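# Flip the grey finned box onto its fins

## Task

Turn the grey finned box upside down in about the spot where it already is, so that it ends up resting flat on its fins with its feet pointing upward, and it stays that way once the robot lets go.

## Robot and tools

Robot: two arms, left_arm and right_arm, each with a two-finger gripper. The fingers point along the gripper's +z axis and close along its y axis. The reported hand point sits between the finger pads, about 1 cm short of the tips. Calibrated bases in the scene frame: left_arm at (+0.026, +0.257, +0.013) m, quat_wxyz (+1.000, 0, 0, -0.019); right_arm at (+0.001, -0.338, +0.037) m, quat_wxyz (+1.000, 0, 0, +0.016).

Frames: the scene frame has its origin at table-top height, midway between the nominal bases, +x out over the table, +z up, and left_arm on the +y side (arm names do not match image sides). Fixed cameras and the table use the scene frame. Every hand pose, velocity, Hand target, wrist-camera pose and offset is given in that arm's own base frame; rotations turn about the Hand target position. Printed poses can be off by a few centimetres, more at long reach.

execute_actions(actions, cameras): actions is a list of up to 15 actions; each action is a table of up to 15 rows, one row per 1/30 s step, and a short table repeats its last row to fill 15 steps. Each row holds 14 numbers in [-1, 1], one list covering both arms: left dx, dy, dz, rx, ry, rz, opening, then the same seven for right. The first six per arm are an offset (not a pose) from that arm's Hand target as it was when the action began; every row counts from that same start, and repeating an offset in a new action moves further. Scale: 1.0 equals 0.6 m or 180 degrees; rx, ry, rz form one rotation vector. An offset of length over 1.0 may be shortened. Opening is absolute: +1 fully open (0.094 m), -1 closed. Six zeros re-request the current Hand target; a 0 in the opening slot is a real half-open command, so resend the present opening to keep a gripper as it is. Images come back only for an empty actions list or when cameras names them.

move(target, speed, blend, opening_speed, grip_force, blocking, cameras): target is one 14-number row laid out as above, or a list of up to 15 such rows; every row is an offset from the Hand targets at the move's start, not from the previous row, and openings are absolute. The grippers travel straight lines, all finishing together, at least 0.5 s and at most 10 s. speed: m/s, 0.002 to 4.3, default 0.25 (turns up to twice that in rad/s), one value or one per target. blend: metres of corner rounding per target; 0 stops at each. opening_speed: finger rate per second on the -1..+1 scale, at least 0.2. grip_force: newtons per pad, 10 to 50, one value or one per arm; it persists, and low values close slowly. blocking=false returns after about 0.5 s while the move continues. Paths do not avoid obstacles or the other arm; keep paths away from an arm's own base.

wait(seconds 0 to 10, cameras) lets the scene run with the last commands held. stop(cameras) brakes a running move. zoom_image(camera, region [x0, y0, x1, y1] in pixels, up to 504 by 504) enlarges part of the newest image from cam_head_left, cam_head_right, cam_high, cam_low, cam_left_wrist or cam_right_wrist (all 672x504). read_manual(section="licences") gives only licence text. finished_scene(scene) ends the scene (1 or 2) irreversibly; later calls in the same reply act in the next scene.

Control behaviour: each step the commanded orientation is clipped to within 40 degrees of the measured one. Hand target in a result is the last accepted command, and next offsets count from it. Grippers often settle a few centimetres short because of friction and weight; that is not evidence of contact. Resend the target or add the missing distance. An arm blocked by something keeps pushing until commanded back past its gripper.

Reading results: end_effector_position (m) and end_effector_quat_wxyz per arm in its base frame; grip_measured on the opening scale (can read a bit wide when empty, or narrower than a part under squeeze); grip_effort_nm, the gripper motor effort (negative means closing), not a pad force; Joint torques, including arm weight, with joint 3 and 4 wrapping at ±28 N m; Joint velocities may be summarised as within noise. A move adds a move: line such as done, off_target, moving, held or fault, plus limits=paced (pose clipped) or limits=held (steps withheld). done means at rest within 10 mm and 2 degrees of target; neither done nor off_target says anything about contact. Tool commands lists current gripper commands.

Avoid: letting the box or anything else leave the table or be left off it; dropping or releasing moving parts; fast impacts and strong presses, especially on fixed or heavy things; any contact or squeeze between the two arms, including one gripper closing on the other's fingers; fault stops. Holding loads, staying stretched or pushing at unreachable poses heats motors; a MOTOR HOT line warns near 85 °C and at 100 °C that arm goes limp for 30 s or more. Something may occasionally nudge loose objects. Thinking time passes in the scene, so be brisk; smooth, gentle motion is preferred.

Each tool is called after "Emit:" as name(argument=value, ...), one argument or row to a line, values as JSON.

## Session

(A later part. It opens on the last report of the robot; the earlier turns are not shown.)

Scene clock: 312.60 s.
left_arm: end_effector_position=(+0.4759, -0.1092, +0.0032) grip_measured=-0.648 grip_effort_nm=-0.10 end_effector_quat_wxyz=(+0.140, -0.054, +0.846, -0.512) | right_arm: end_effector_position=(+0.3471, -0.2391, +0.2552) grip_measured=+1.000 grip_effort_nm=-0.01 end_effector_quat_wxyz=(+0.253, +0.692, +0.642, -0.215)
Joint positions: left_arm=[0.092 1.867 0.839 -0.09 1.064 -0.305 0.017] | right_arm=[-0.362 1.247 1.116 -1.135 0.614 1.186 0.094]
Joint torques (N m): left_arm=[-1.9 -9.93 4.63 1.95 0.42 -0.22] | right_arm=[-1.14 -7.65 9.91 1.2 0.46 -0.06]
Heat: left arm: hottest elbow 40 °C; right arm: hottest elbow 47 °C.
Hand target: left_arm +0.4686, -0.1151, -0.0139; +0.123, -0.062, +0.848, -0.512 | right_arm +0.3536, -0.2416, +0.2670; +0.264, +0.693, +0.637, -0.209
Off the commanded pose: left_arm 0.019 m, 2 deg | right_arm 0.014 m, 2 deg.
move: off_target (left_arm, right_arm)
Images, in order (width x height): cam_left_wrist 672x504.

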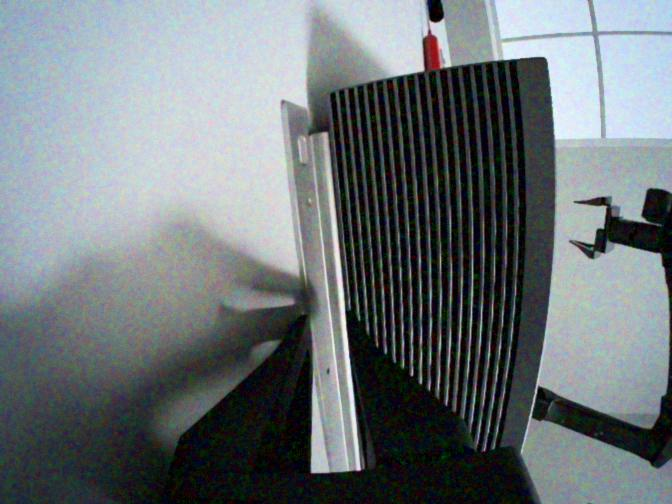

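Emit:
execute_actions(
  actions=[],
  cameras=["cam_high","cam_head_left","cam_head_right","cam_low"],
)

Emit:
zoom_image(
  camera="cam_high",
  region=[340, 180, 460, 290],
)

Emit:
zoom_image(
  camera="cam_head_left",
  region=[230, 210, 380, 330],
)

Emit:
zoom_image(
  camera="cam_low",
  region=[260, 230, 400, 310],
)

Scene clock: 393.00 s.
left_arm: end_effector_position=(+0.4760, -0.1092, +0.0032) grip_measured=-0.648 grip_effort_nm=-0.10 end_effector_quat_wxyz=(+0.140, -0.054, +0.846, -0.512) | right_arm: end_effector_position=(+0.3471, -0.2391, +0.2552) grip_measured=+1.000 grip_effort_nm=-0.01 end_effector_quat_wxyz=(+0.253, +0.692, +0.642, -0.215)
Joint positions: left_arm=[0.092 1.867 0.839 -0.089 1.064 -0.305 0.017] | right_arm=[-0.362 1.247 1.116 -1.135 0.614 1.186 0.094]
Joint velocities: within noise
Joint torques (N m): left_arm=[-1.79 -10.05 4.6 1.88 0.42 -0.22] | right_arm=[-1.03 -8.06 9.98 1.09 0.44 -0.04]
Heat: left arm: hottest elbow 38 °C; right arm: hottest elbow 48 °C.
Hand target: left_arm +0.4686, -0.1151, -0.0139; +0.123, -0.061, +0.848, -0.512 | right_arm +0.3536, -0.2416, +0.2670; +0.264, +0.693, +0.637, -0.209
Tool commands: left_gripper/opening=-0.65 right_gripper/opening=+1.0
Off the commanded pose: left_arm 0.019 m, 2 deg | right_arm 0.014 m, 2 deg.
Images, in order (width x height): cam_head_left 672x504, cam_head_right 672x504, cam_high 672x504, cam_low 672x504.

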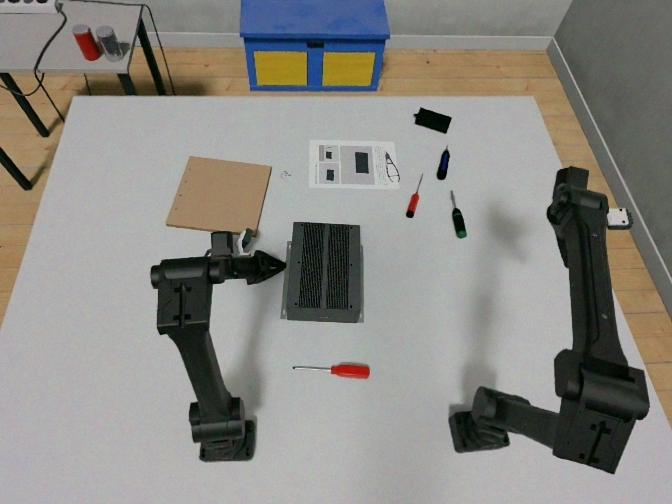

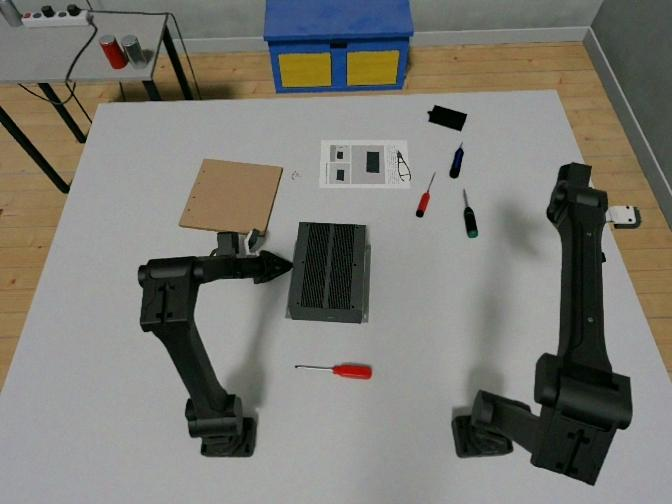

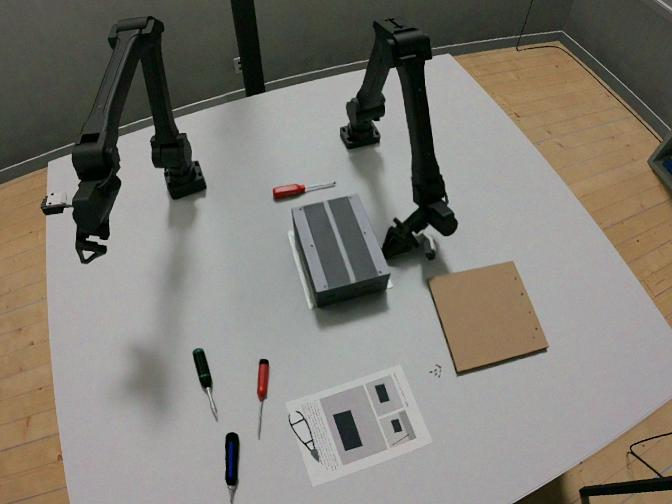

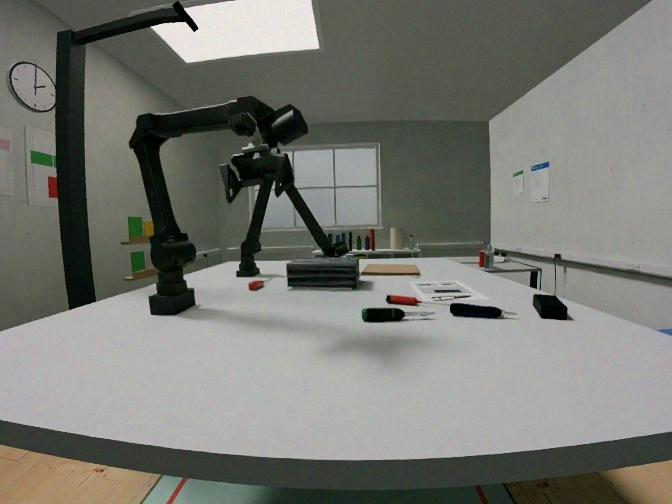

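Scaled by 4.200.

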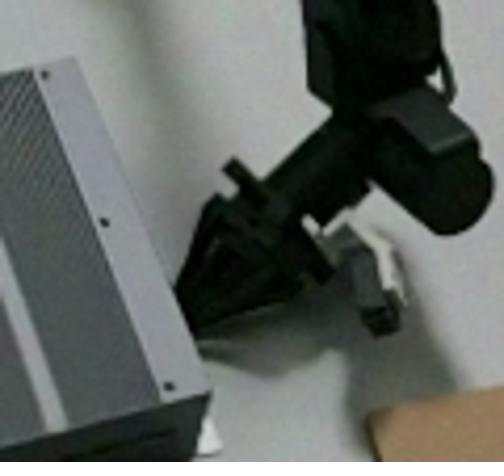

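Scaled by 3.360.

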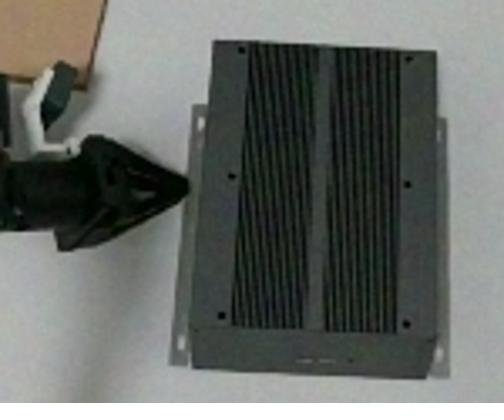

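Scaled by 3.600.

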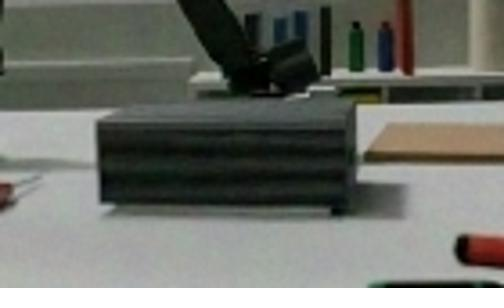

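Emit:
move(
  target=[
    [0,0.035,0,0,0,0,-0.65,0,0,0,0,0,0,1],
    [0,0.035,-0.017,0,0,0,-0.65,0,0,0,0,0,0,1],
  ],
  speed=0.03,
  cameras=["cam_left_wrist"],
)

Emit:
zoom_image(
  camera="cam_left_wrist",
  region=[220, 220, 460, 400],
)

Scene clock: 430.63 s.
left_arm: end_effector_position=(+0.4683, -0.1022, +0.0025) grip_measured=-0.648 grip_effort_nm=-0.10 end_effector_quat_wxyz=(+0.129, -0.054, +0.843, -0.519) | right_arm: end_effector_position=(+0.3471, -0.2391, +0.2552) grip_measured=+1.000 grip_effort_nm=-0.01 end_effector_quat_wxyz=(+0.253, +0.692, +0.642, -0.215)
Joint positions: left_arm=[0.114 1.869 0.841 -0.157 1.09 -0.25 0.017] | right_arm=[-0.362 1.247 1.116 -1.135 0.614 1.186 0.094]
Joint torques (N m): left_arm=[0.62 -7.47 5.91 1.65 0.15 0.18] | right_arm=[-0.73 -8 9.99 1.26 0.4 -0.07]
Heat: left arm: hottest elbow 38 °C; right arm: hottest elbow 48 °C.
Hand target: left_arm +0.4685, -0.0940, -0.0242; +0.123, -0.062, +0.848, -0.512 | right_arm +0.3536, -0.2416, +0.2670; +0.264, +0.693, +0.637, -0.209
Off the commanded pose: left_arm 0.028 m, 1 deg | right_arm 0.014 m, 2 deg.
move: off_target (left_arm, right_arm)
Images, in order (width x height): cam_left_wrist 672x504.

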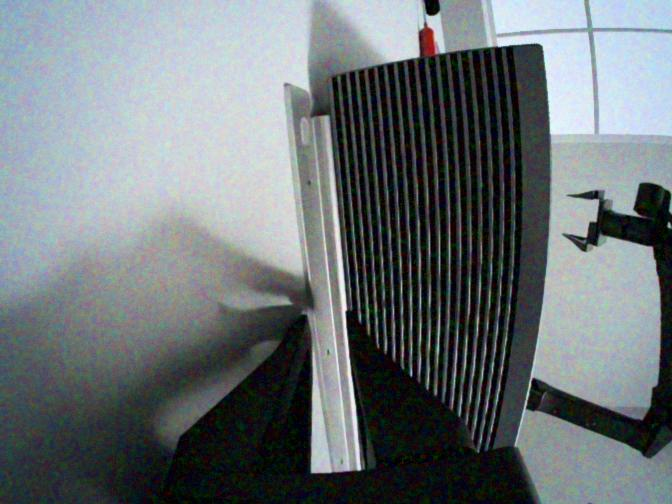

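Scaled by 2.100 from the camera's 672x504 image, which has a finer 960x720 frame.

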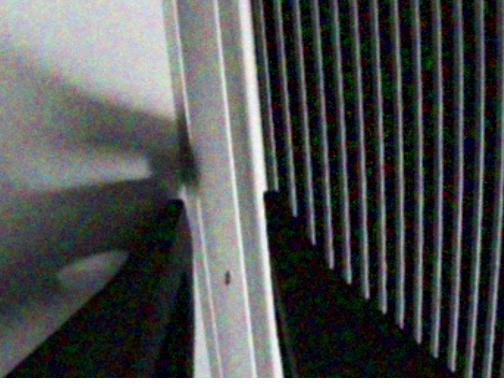

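Emit:
execute_actions(
  actions=[],
  cameras=["cam_high","cam_head_left","cam_head_right"],
)

Emit:
zoom_image(
  camera="cam_head_left",
  region=[245, 235, 315, 295],
)

Emit:
zoom_image(
  camera="cam_head_right",
  region=[245, 235, 315, 295],
)

Emit:
zoom_image(
  camera="cam_high",
  region=[360, 210, 430, 280],
)

Scene clock: 482.20 s.
left_arm: end_effector_position=(+0.4683, -0.1023, +0.0026) grip_measured=-0.648 grip_effort_nm=-0.10 end_effector_quat_wxyz=(+0.129, -0.054, +0.843, -0.519) | right_arm: end_effector_position=(+0.3471, -0.2391, +0.2552) grip_measured=+1.000 grip_effort_nm=-0.01 end_effector_quat_wxyz=(+0.253, +0.692, +0.642, -0.215)
Joint positions: left_arm=[0.114 1.869 0.841 -0.157 1.09 -0.25 0.017] | right_arm=[-0.362 1.247 1.116 -1.135 0.614 1.186 0.094]
Joint velocities: within noise
Joint torques (N m): left_arm=[0.62 -7.77 5.93 1.66 0.15 0.18] | right_arm=[-0.56 -8.18 9.99 1.16 0.41 -0.04]
Heat: left arm: hottest elbow 40 °C; right arm: hottest elbow 48 °C.
Hand target: left_arm +0.4685, -0.0941, -0.0241; +0.123, -0.062, +0.848, -0.512 | right_arm +0.3536, -0.2416, +0.2670; +0.264, +0.693, +0.637, -0.209
Tool commands: left_gripper/opening=-0.65 right_gripper/opening=+1.0
Off the commanded pose: left_arm 0.028 m, 1 deg | right_arm 0.014 m, 2 deg.
Images, in order (width x height): cam_head_left 672x504, cam_head_right 672x504, cam_high 672x504.

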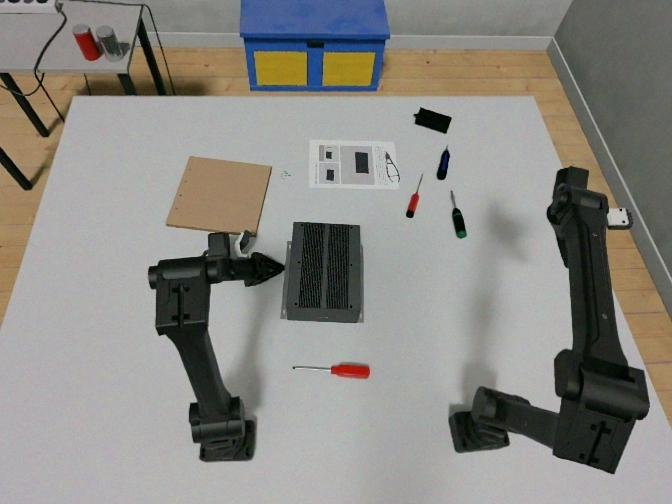

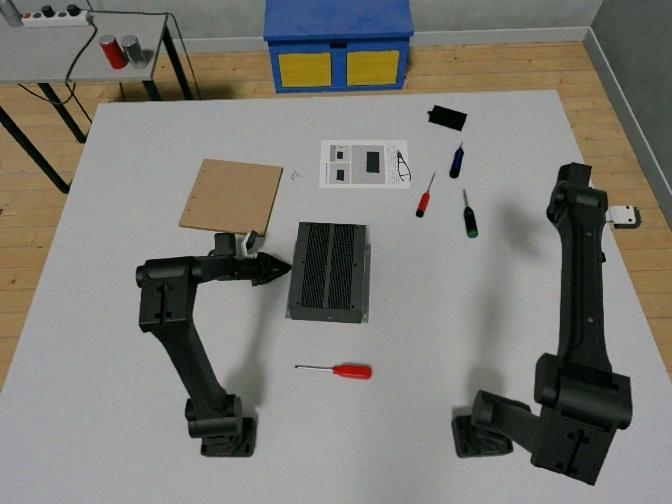

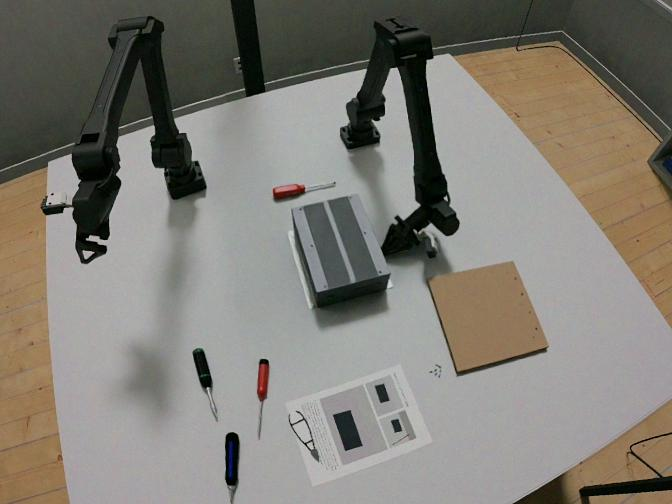

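Scaled by 7.200.

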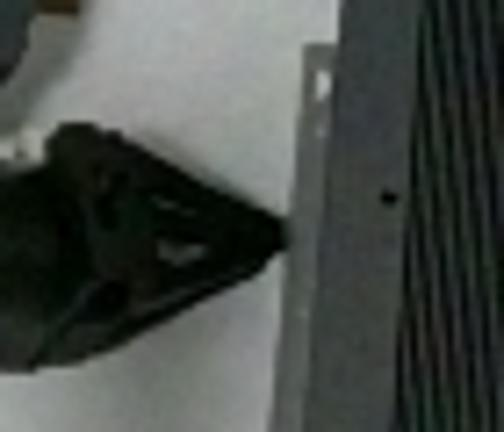

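Scaled by 7.200.

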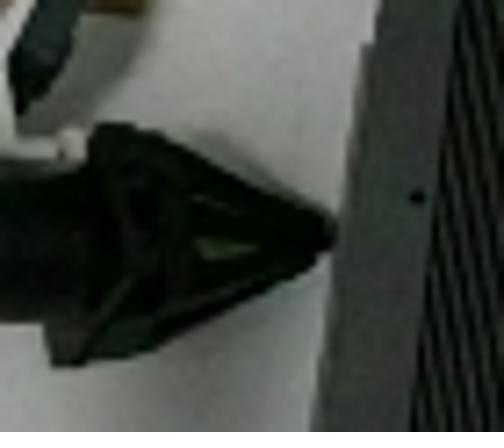

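Scaled by 7.200.

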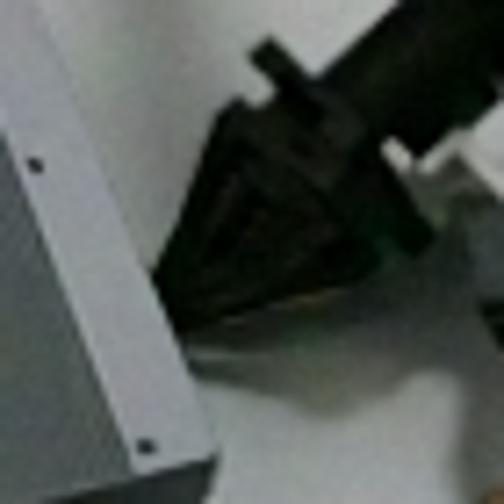

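Emit:
move(
  target=[
    [0,0.05,0.06,0,0,0,-0.65,0,0,0,0,0,0,1],
    [0,0.07,0.03,0,0,0,-0.65,0,0,0,0,0,0,1],
  ],
  speed=0.04,
)

Emit:
move(
  target=[0,0,-0.015,0,0,0,-0.65,0,0,0,0,0,0,1],
  speed=0.03,
)

Emit:
move(
  target=[0,0,-0.015,0,0,0,-0.65,0,0,0,0,0,0,1],
  speed=0.03,
)

Emit:
move(
  target=[0,0,-0.015,0,0,0,-0.65,0,0,0,0,0,0,1],
  speed=0.03,
  cameras=["cam_left_wrist","cam_high"],
)

Scene clock: 513.60 s.
left_arm: end_effector_position=(+0.4606, -0.0584, +0.0010) grip_measured=-0.648 grip_effort_nm=-0.10 end_effector_quat_wxyz=(+0.122, -0.061, +0.847, -0.514) | right_arm: end_effector_position=(+0.3471, -0.2391, +0.2552) grip_measured=+1.000 grip_effort_nm=-0.01 end_effector_quat_wxyz=(+0.253, +0.692, +0.642, -0.215)
Joint positions: left_arm=[0.216 1.88 0.887 -0.402 1.105 -0.037 0.017] | right_arm=[-0.362 1.247 1.116 -1.135 0.614 1.186 0.094]
Joint torques (N m): left_arm=[0.03 -10.34 7.41 0.58 0.58 0.04] | right_arm=[-0.91 -7.18 9.91 1.31 0.41 0.01]
Heat: left arm: hottest elbow 40 °C; right arm: hottest elbow 48 °C.
Hand target: left_arm +0.4686, -0.0521, -0.0061; +0.123, -0.061, +0.848, -0.512 | right_arm +0.3536, -0.2416, +0.2670; +0.264, +0.693, +0.637, -0.209
Off the commanded pose: left_arm 0.012 m, 0 deg | right_arm 0.014 m, 2 deg.
move: off_target (left_arm, right_arm)

Scene clock: 514.30 s.
left_arm: end_effector_position=(+0.4611, -0.0584, +0.0009) grip_measured=-0.648 grip_effort_nm=-0.10 end_effector_quat_wxyz=(+0.122, -0.061, +0.846, -0.515) | right_arm: end_effector_position=(+0.3471, -0.2391, +0.2552) grip_measured=+1.000 grip_effort_nm=-0.01 end_effector_quat_wxyz=(+0.253, +0.692, +0.642, -0.215)
Joint positions: left_arm=[0.217 1.882 0.889 -0.402 1.108 -0.037 0.017] | right_arm=[-0.362 1.247 1.116 -1.135 0.614 1.186 0.094]
Joint torques (N m): left_arm=[-0.03 -8.7 7.1 1.46 0.44 0.08] | right_arm=[-0.73 -7.94 9.95 1.14 0.44 -0.06]
Heat: left arm: hottest elbow 40 °C; right arm: hottest elbow 48 °C.
Hand target: left_arm +0.4686, -0.0521, -0.0151; +0.123, -0.061, +0.848, -0.512 | right_arm +0.3536, -0.2416, +0.2670; +0.264, +0.693, +0.637, -0.209
Off the commanded pose: left_arm 0.019 m, 0 deg | right_arm 0.014 m, 2 deg.
move: off_target (left_arm, right_arm)

Scene clock: 515.17 s.
left_arm: end_effector_position=(+0.4612, -0.0580, +0.0010) grip_measured=-0.648 grip_effort_nm=-0.10 end_effector_quat_wxyz=(+0.121, -0.063, +0.844, -0.518) | right_arm: end_effector_position=(+0.3471, -0.2391, +0.2552) grip_measured=+1.000 grip_effort_nm=-0.01 end_effector_quat_wxyz=(+0.253, +0.692, +0.642, -0.215)
Joint positions: left_arm=[0.219 1.885 0.889 -0.399 1.115 -0.042 0.017] | right_arm=[-0.362 1.247 1.116 -1.135 0.614 1.186 0.094]
Joint torques (N m): left_arm=[0.09 -7.41 6.94 2.14 0.18 0.18] | right_arm=[-1.08 -7.82 9.98 1.1 0.42 -0.03]
Heat: left arm: hottest elbow 40 °C; right arm: hottest elbow 49 °C.
Hand target: left_arm +0.4686, -0.0521, -0.0240; +0.123, -0.061, +0.848, -0.512 | right_arm +0.3536, -0.2416, +0.2670; +0.264, +0.693, +0.637, -0.209
Off the commanded pose: left_arm 0.027 m, 1 deg | right_arm 0.014 m, 2 deg.
move: off_target (left_arm, right_arm)

Scene clock: 516.03 s.
left_arm: end_effector_position=(+0.4645, -0.0575, +0.0016) grip_measured=-0.648 grip_effort_nm=-0.10 end_effector_quat_wxyz=(+0.125, -0.064, +0.842, -0.521) | right_arm: end_effector_position=(+0.3471, -0.2391, +0.2552) grip_measured=+1.000 grip_effort_nm=-0.01 end_effector_quat_wxyz=(+0.253, +0.692, +0.642, -0.215)
Joint positions: left_arm=[0.219 1.888 0.892 -0.382 1.122 -0.052 0.017] | right_arm=[-0.362 1.247 1.116 -1.135 0.614 1.186 0.094]
Joint torques (N m): left_arm=[-0.03 -6.12 6.52 2.26 -0.1 0.29] | right_arm=[-0.67 -8.18 9.96 1.05 0.43 0]
Heat: left arm: hottest elbow 40 °C; right arm: hottest elbow 49 °C.
Hand target: left_arm +0.4686, -0.0521, -0.0330; +0.123, -0.061, +0.848, -0.512 | right_arm +0.3536, -0.2416, +0.2670; +0.264, +0.693, +0.637, -0.209
Off the commanded pose: left_arm 0.035 m, 1 deg | right_arm 0.014 m, 2 deg.
move: off_target (left_arm, right_arm)
Images, in order (width x height): cam_high 672x504, cam_left_wrist 672x504.

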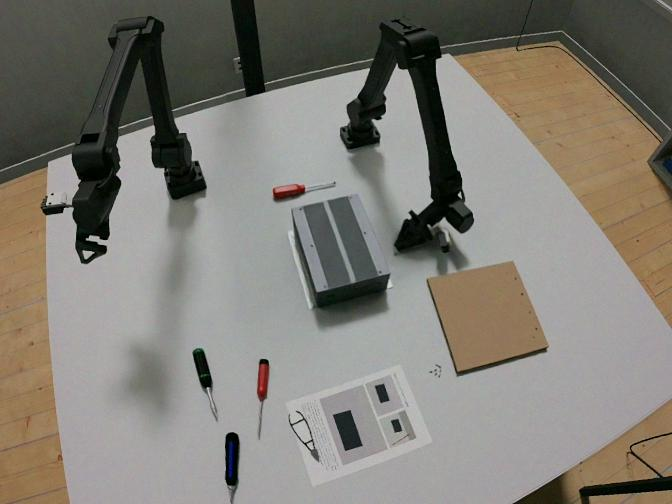

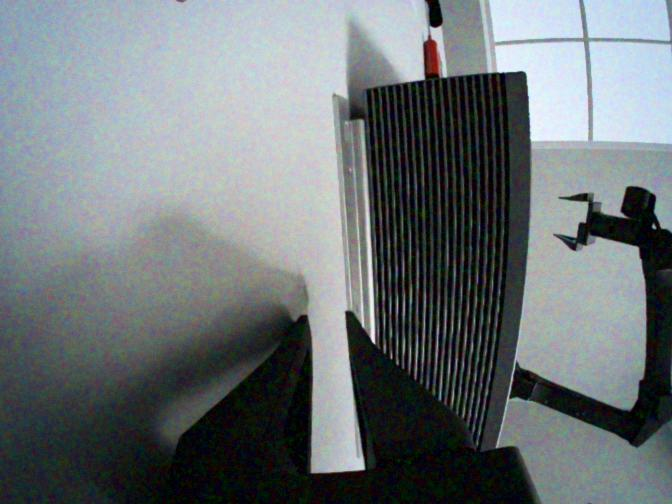

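Emit:
move(
  target=[
    [0,0,0.05,0,0,0,-0.65,0,0,0,0,0,0,1],
    [0,0,0.04,0.0317,0.0103,0,-0.65,0,0,0,0,0,0,1],
    [0,0,0.02,0.0317,0.0103,0,-0.65,0,0,0,0,0,0,1],
  ],
  speed=0.04,
)

Emit:
move(
  target=[0,0,-0.015,0,0,0,-0.65,0,0,0,0,0,0,1],
  speed=0.03,
)

Emit:
move(
  target=[0,0,-0.015,0,0,0,-0.65,0,0,0,0,0,0,1],
  speed=0.03,
  cameras=["cam_left_wrist","cam_high"],
)

Scene clock: 538.53 s.
left_arm: end_effector_position=(+0.4657, -0.0536, +0.0002) grip_measured=-0.648 grip_effort_nm=-0.06 end_effector_quat_wxyz=(+0.118, -0.065, +0.866, -0.481) | right_arm: end_effector_position=(+0.3471, -0.2391, +0.2552) grip_measured=+1.000 grip_effort_nm=-0.01 end_effector_quat_wxyz=(+0.253, +0.692, +0.642, -0.215)
Joint positions: left_arm=[0.21 1.862 0.906 -0.44 1.027 -0.039 0.017] | right_arm=[-0.362 1.247 1.116 -1.135 0.614 1.186 0.094]
Joint torques (N m): left_arm=[-1.08 -9.11 6.46 1.58 -0.55 0.04] | right_arm=[-0.73 -8.29 9.98 1.11 0.44 -0.02]
Heat: left arm: hottest elbow 40 °C; right arm: hottest elbow 49 °C.
Hand target: left_arm +0.4686, -0.0521, -0.0211; +0.112, -0.063, +0.874, -0.468 | right_arm +0.3536, -0.2416, +0.2670; +0.264, +0.693, +0.637, -0.209
Off the commanded pose: left_arm 0.021 m, 2 deg | right_arm 0.014 m, 2 deg.
move: off_target (left_arm, right_arm)

Scene clock: 539.40 s.
left_arm: end_effector_position=(+0.4689, -0.0529, +0.0001) grip_measured=-0.648 grip_effort_nm=-0.06 end_effector_quat_wxyz=(+0.126, -0.060, +0.866, -0.480) | right_arm: end_effector_position=(+0.3471, -0.2391, +0.2552) grip_measured=+1.000 grip_effort_nm=-0.01 end_effector_quat_wxyz=(+0.253, +0.692, +0.642, -0.215)
Joint positions: left_arm=[0.21 1.863 0.906 -0.419 1.026 -0.039 0.017] | right_arm=[-0.362 1.247 1.116 -1.135 0.614 1.186 0.094]
Joint torques (N m): left_arm=[-1.14 -7.82 6.2 1.54 -0.54 0.05] | right_arm=[-0.32 -7.82 9.8 1.25 0.39 -0.06]
Heat: left arm: hottest elbow 40 °C; right arm: hottest elbow 49 °C.
Hand target: left_arm +0.4686, -0.0521, -0.0302; +0.112, -0.063, +0.874, -0.468 | right_arm +0.3536, -0.2416, +0.2670; +0.264, +0.693, +0.637, -0.209
Off the commanded pose: left_arm 0.030 m, 2 deg | right_arm 0.014 m, 2 deg.
move: off_target (left_arm, right_arm)

Scene clock: 540.23 s.
left_arm: end_effector_position=(+0.4712, -0.0534, -0.0001) grip_measured=-0.649 grip_effort_nm=-0.03 end_effector_quat_wxyz=(+0.132, -0.056, +0.864, -0.483) | right_arm: end_effector_position=(+0.3471, -0.2391, +0.2552) grip_measured=+1.000 grip_effort_nm=-0.01 end_effector_quat_wxyz=(+0.253, +0.692, +0.642, -0.215)
Joint positions: left_arm=[0.21 1.869 0.906 -0.399 1.036 -0.039 0.016] | right_arm=[-0.362 1.247 1.116 -1.135 0.614 1.186 0.094]
Joint torques (N m): left_arm=[-1.03 -6.53 6.01 1.65 -0.91 0.07] | right_arm=[-0.85 -7.88 10.1 1.06 0.36 -0.06]
Heat: left arm: hottest elbow 40 °C; right arm: hottest elbow 49 °C.
Hand target: left_arm +0.4686, -0.0522, -0.0390; +0.112, -0.063, +0.874, -0.468 | right_arm +0.3536, -0.2416, +0.2670; +0.264, +0.693, +0.637, -0.209
Off the commanded pose: left_arm 0.039 m, 3 deg | right_arm 0.014 m, 2 deg.
move: off_target (left_arm, right_arm)
Images, in order (width x height): cam_high 672x504, cam_left_wrist 672x504.

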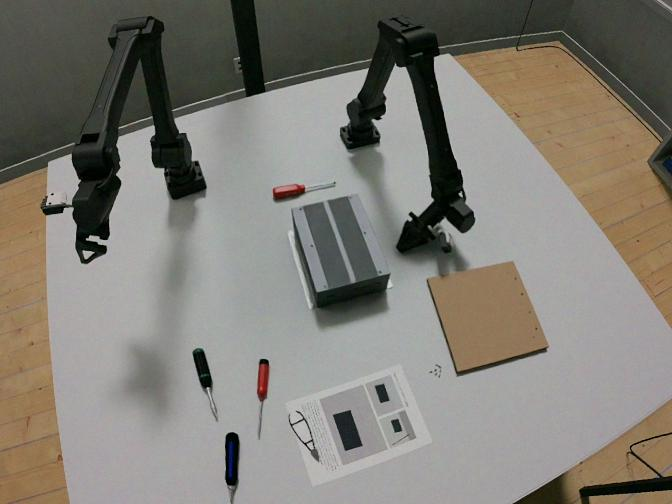

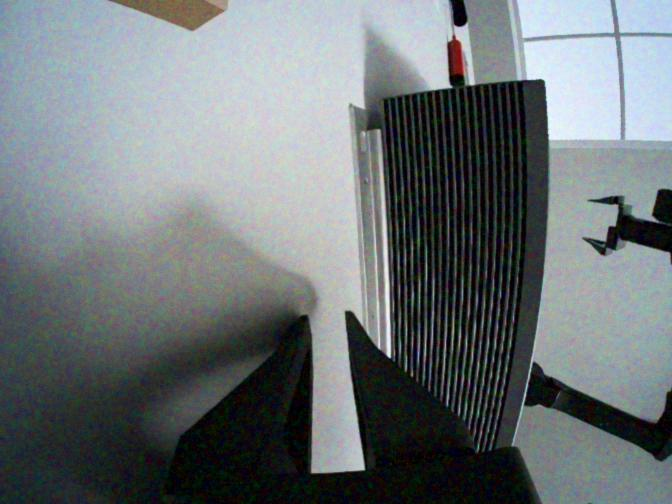

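Emit:
execute_actions(
  actions=[],
)

Emit:
zoom_image(
  camera="cam_high",
  region=[380, 190, 490, 270],
)

Emit:
zoom_image(
  camera="cam_low",
  region=[300, 210, 440, 310],
)

Emit:
zoom_image(
  camera="cam_head_left",
  region=[180, 220, 310, 310],
)

Scene clock: 727.53 s.
left_arm: end_effector_position=(+0.4712, -0.0533, -0.0001) grip_measured=-0.649 grip_effort_nm=-0.04 end_effector_quat_wxyz=(+0.133, -0.056, +0.864, -0.483) | right_arm: end_effector_position=(+0.3471, -0.2391, +0.2552) grip_measured=+1.000 grip_effort_nm=-0.01 end_effector_quat_wxyz=(+0.253, +0.692, +0.642, -0.215)
Joint positions: left_arm=[0.21 1.869 0.906 -0.399 1.036 -0.039 0.016] | right_arm=[-0.362 1.247 1.116 -1.135 0.614 1.186 0.094]
Joint velocities: within noise
Joint torques (N m): left_arm=[-1.03 -6.53 6 1.68 -0.93 0.07] | right_arm=[-0.85 -8.53 9.99 1.07 0.45 -0.1]
Heat: left arm: hottest elbow 38 °C; right arm: hottest elbow 50 °C.
Hand target: left_arm +0.4686, -0.0521, -0.0390; +0.112, -0.063, +0.874, -0.468 | right_arm +0.3536, -0.2416, +0.2670; +0.264, +0.693, +0.637, -0.209
Tool commands: left_gripper/opening=-0.65 right_gripper/opening=+1.0
Off the commanded pose: left_arm 0.039 m, 3 deg | right_arm 0.014 m, 2 deg.

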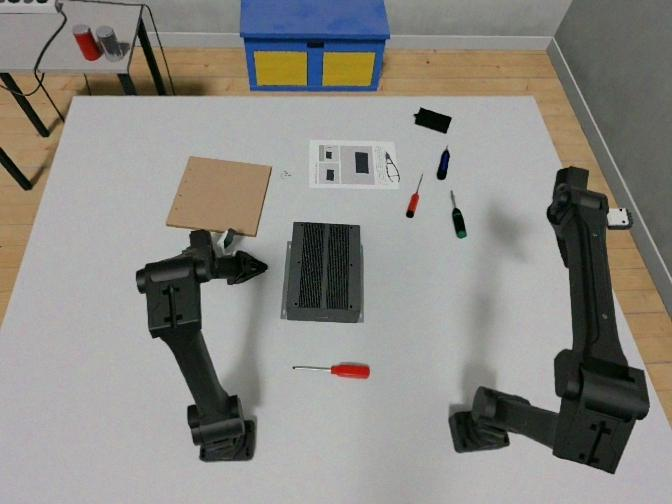

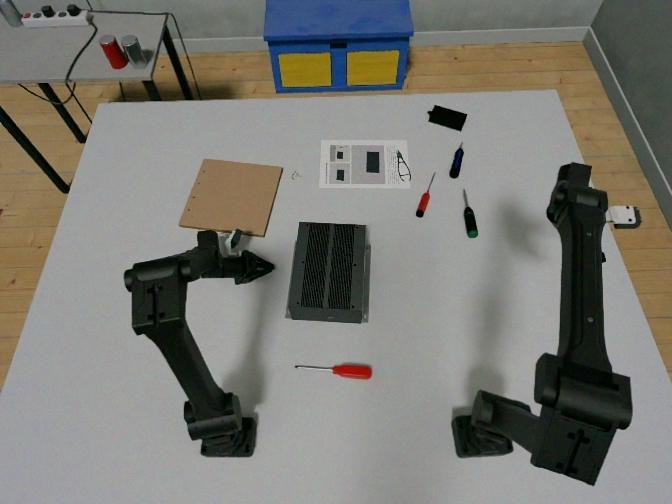

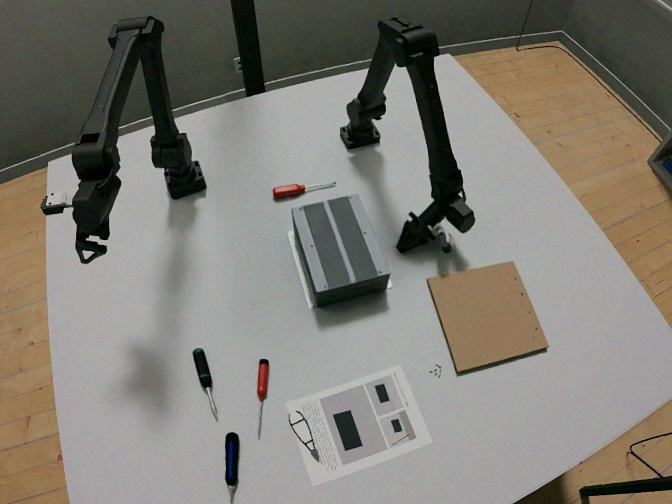

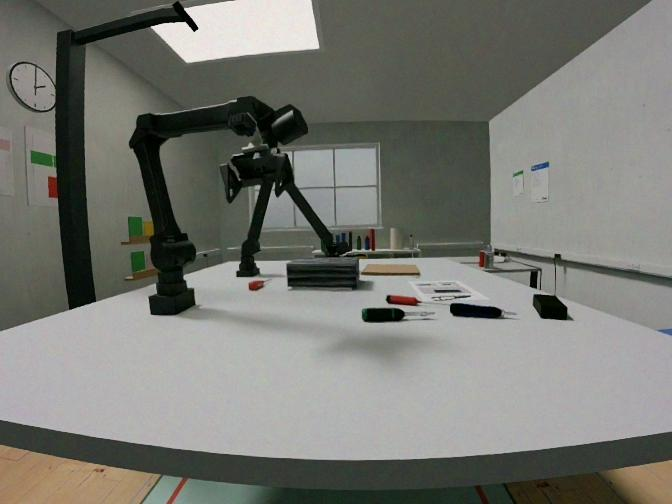

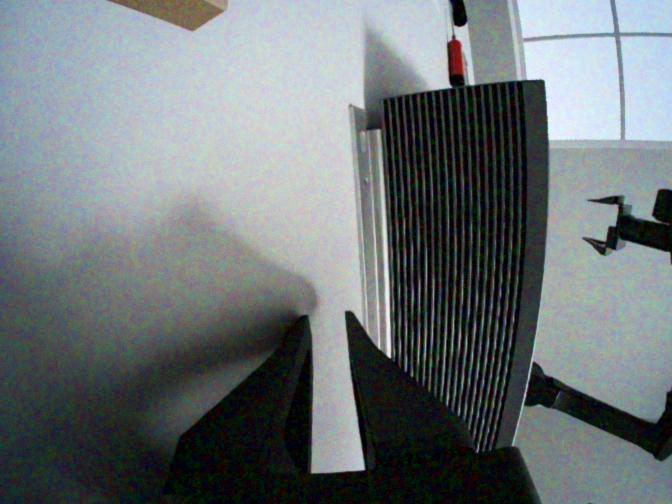

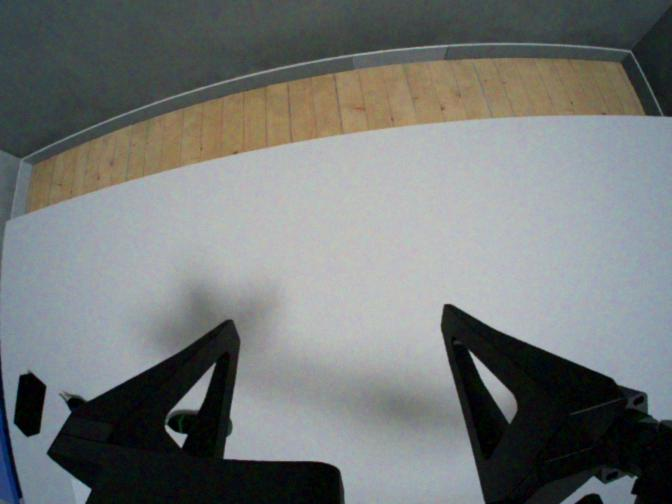

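Scaled by 4.582.

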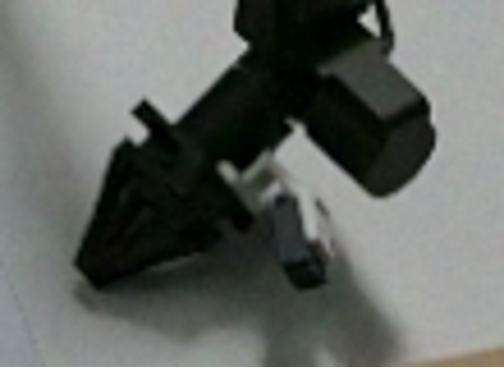

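Scaled by 3.600.

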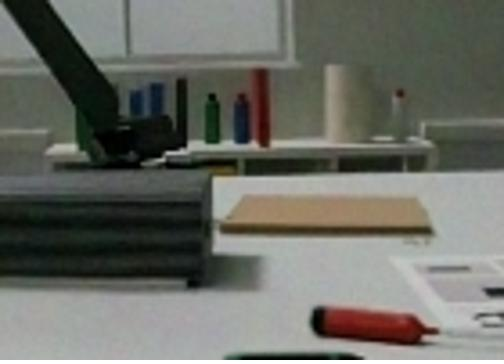

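Scaled by 3.877.

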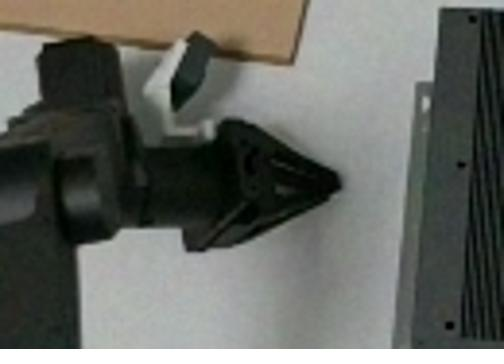

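Emit:
zoom_image(
  camera="cam_left_wrist",
  region=[260, 250, 400, 350],
)

Scaled by 3.600 from the camera's 672x504 image, which has a finer 960x720 frame.

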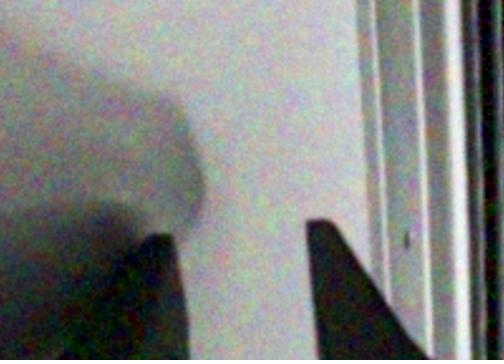

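Emit:
execute_actions(
  actions=[],
)

Emit:
zoom_image(
  camera="cam_low",
  region=[280, 250, 370, 300],
)

Emit:
zoom_image(
  camera="cam_high",
  region=[350, 240, 410, 310],
)

Emit:
zoom_image(
  camera="cam_high",
  region=[280, 220, 340, 320],
)

Emit:
zoom_image(
  camera="cam_left_wrist",
  region=[330, 80, 430, 200],
)

Scene clock: 827.93 s.
left_arm: end_effector_position=(+0.4712, -0.0533, -0.0001) grip_measured=-0.649 grip_effort_nm=-0.03 end_effector_quat_wxyz=(+0.133, -0.056, +0.864, -0.483) | right_arm: end_effector_position=(+0.3471, -0.2391, +0.2552) grip_measured=+1.000 grip_effort_nm=-0.01 end_effector_quat_wxyz=(+0.253, +0.692, +0.642, -0.215)
Joint positions: left_arm=[0.21 1.869 0.906 -0.399 1.036 -0.039 0.016] | right_arm=[-0.362 1.247 1.116 -1.135 0.614 1.186 0.094]
Joint velocities: within noise
Joint torques (N m): left_arm=[-0.91 -6.65 6.01 1.69 -0.92 0.07] | right_arm=[-1.26 -7.88 10.04 1.03 0.45 -0.06]
Heat: left arm: hottest elbow 38 °C; right arm: hottest elbow 50 °C.
Hand target: left_arm +0.4686, -0.0521, -0.0390; +0.112, -0.063, +0.874, -0.468 | right_arm +0.3536, -0.2416, +0.2670; +0.264, +0.693, +0.637, -0.209
Tool commands: left_gripper/opening=-0.65 right_gripper/opening=+1.0
Off the commanded pose: left_arm 0.039 m, 3 deg | right_arm 0.014 m, 2 deg.

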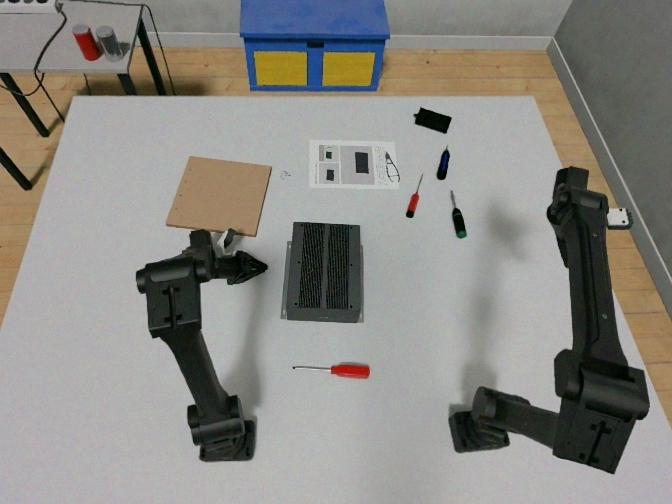

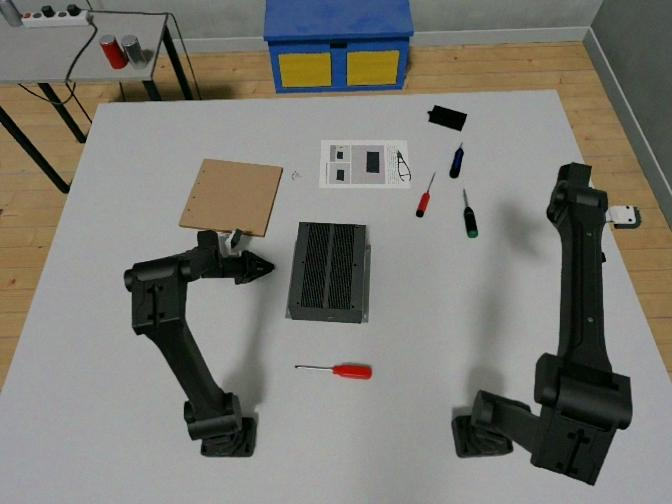

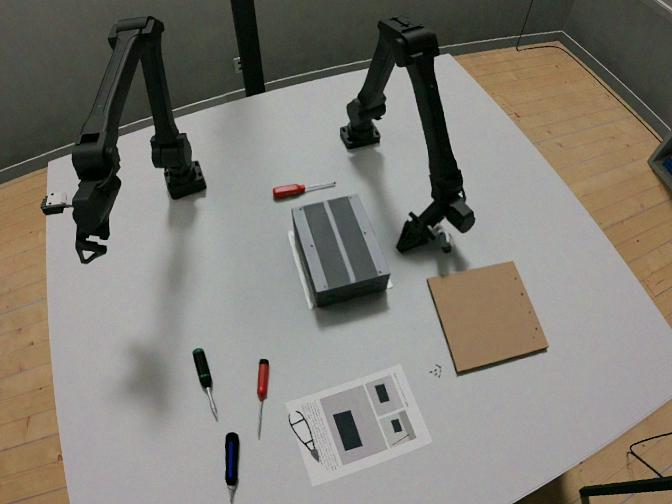

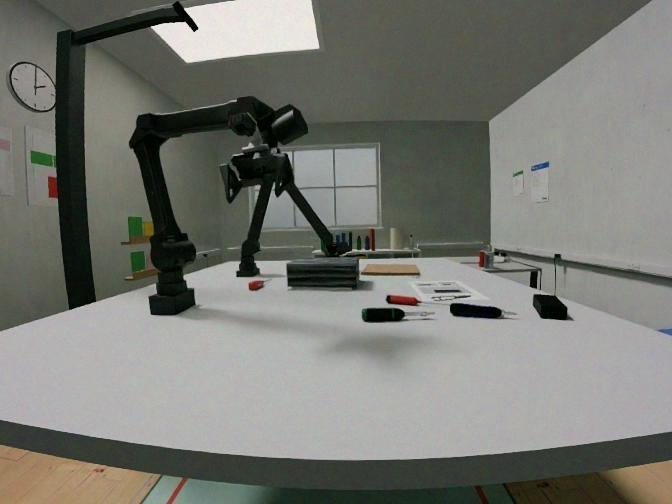

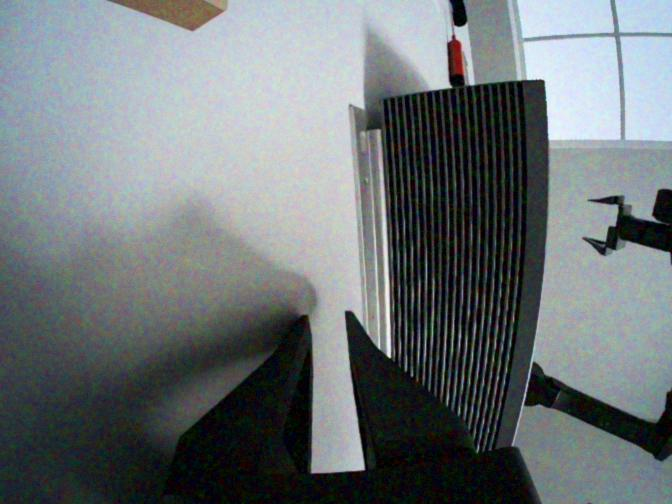

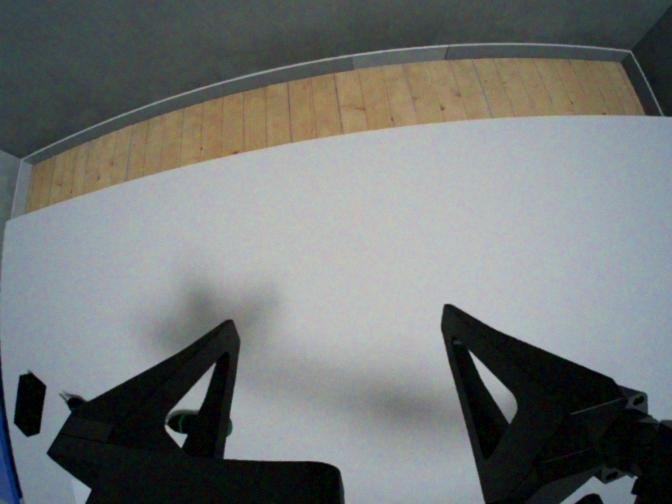

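Scaled by 5.600.

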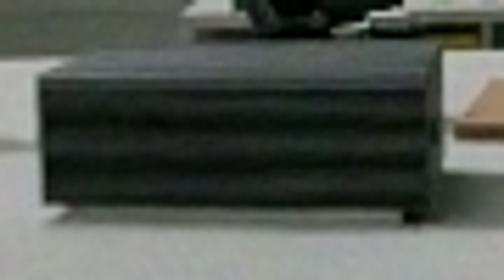

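Scaled by 7.200.

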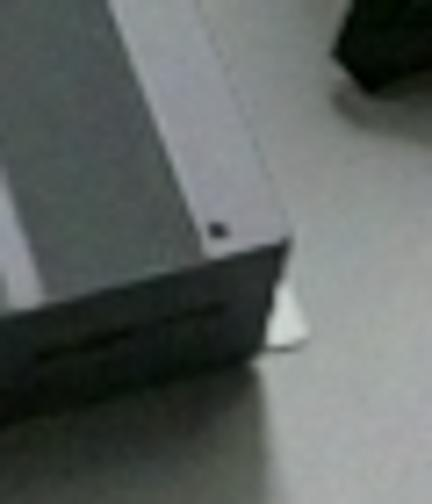

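Scaled by 5.040.

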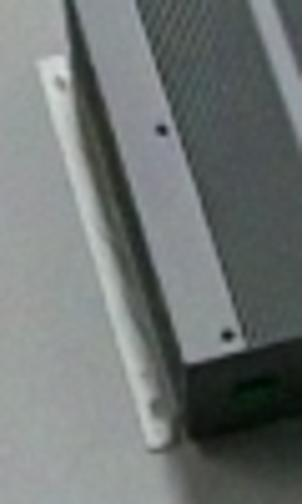

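Scaled by 4.200 from the camera's 672x504 image, which has a finer 960x720 frame.

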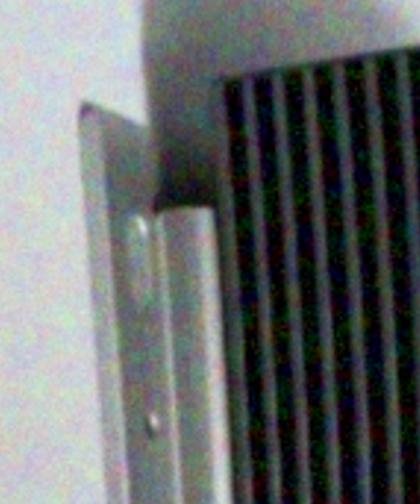

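Emit:
move(
  target=[0,0,0.06,0,0,0,-0.65,-0.12,0.55,0.02,0.2186,0.0254,0.0259,1],
  speed=0.2,
  cameras=["cam_right_wrist","cam_head_left"],
)

Scene clock: 1016.73 s.
left_arm: end_effector_position=(+0.4682, -0.0523, +0.0006) grip_measured=-0.649 grip_effort_nm=-0.04 end_effector_quat_wxyz=(+0.117, -0.065, +0.870, -0.475) | right_arm: end_effector_position=(+0.2736, +0.0812, +0.2595) grip_measured=+1.000 grip_effort_nm=-0.01 end_effector_quat_wxyz=(-0.012, +0.708, +0.706, -0.020)
Joint positions: left_arm=[0.208 1.86 0.915 -0.452 1.013 -0.038 0.016] | right_arm=[0.289 1.112 1.131 -1.636 -0.002 1.863 0.094]
Joint torques (N m): left_arm=[-1.08 -12.16 6.2 0.38 0.01 0.01] | right_arm=[0.09 -6.12 11.07 0.06 -0.03 0.05]
Heat: left arm: hottest elbow 38 °C; right arm: hottest elbow 51 °C.
Hand target: left_arm +0.4686, -0.0521, -0.0031; +0.112, -0.063, +0.874, -0.468 | right_arm +0.2815, +0.0884, +0.2789; -0.001, +0.707, +0.707, +0.001
Off the commanded pose: left_arm 0.004 m, 1 deg | right_arm 0.022 m, 3 deg.
move: off_target (right_arm)
Images, in order (width x height): cam_head_left 672x504, cam_right_wrist 672x504.

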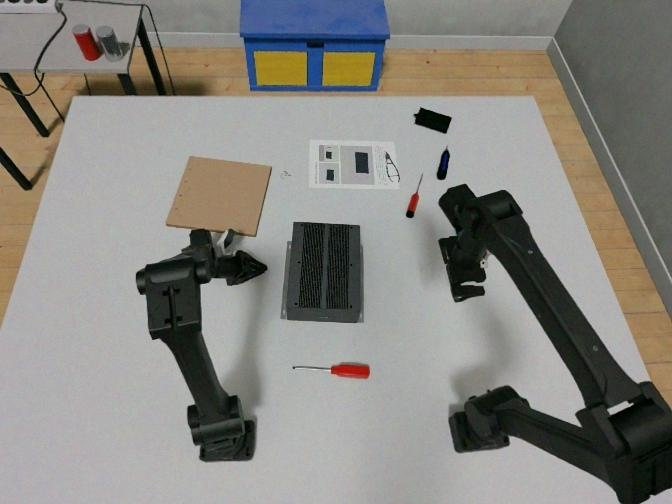

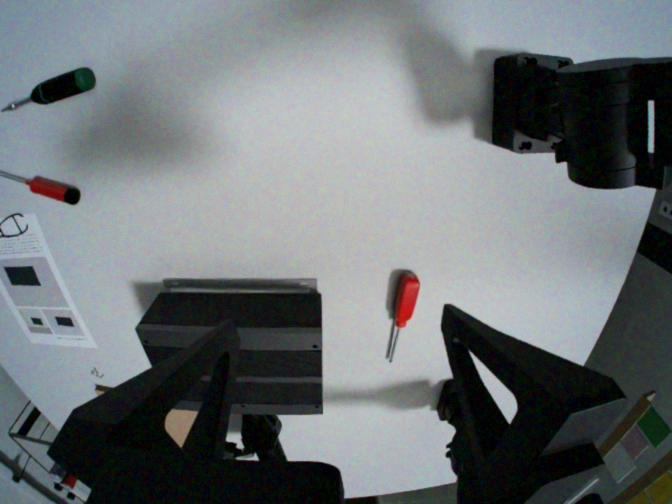

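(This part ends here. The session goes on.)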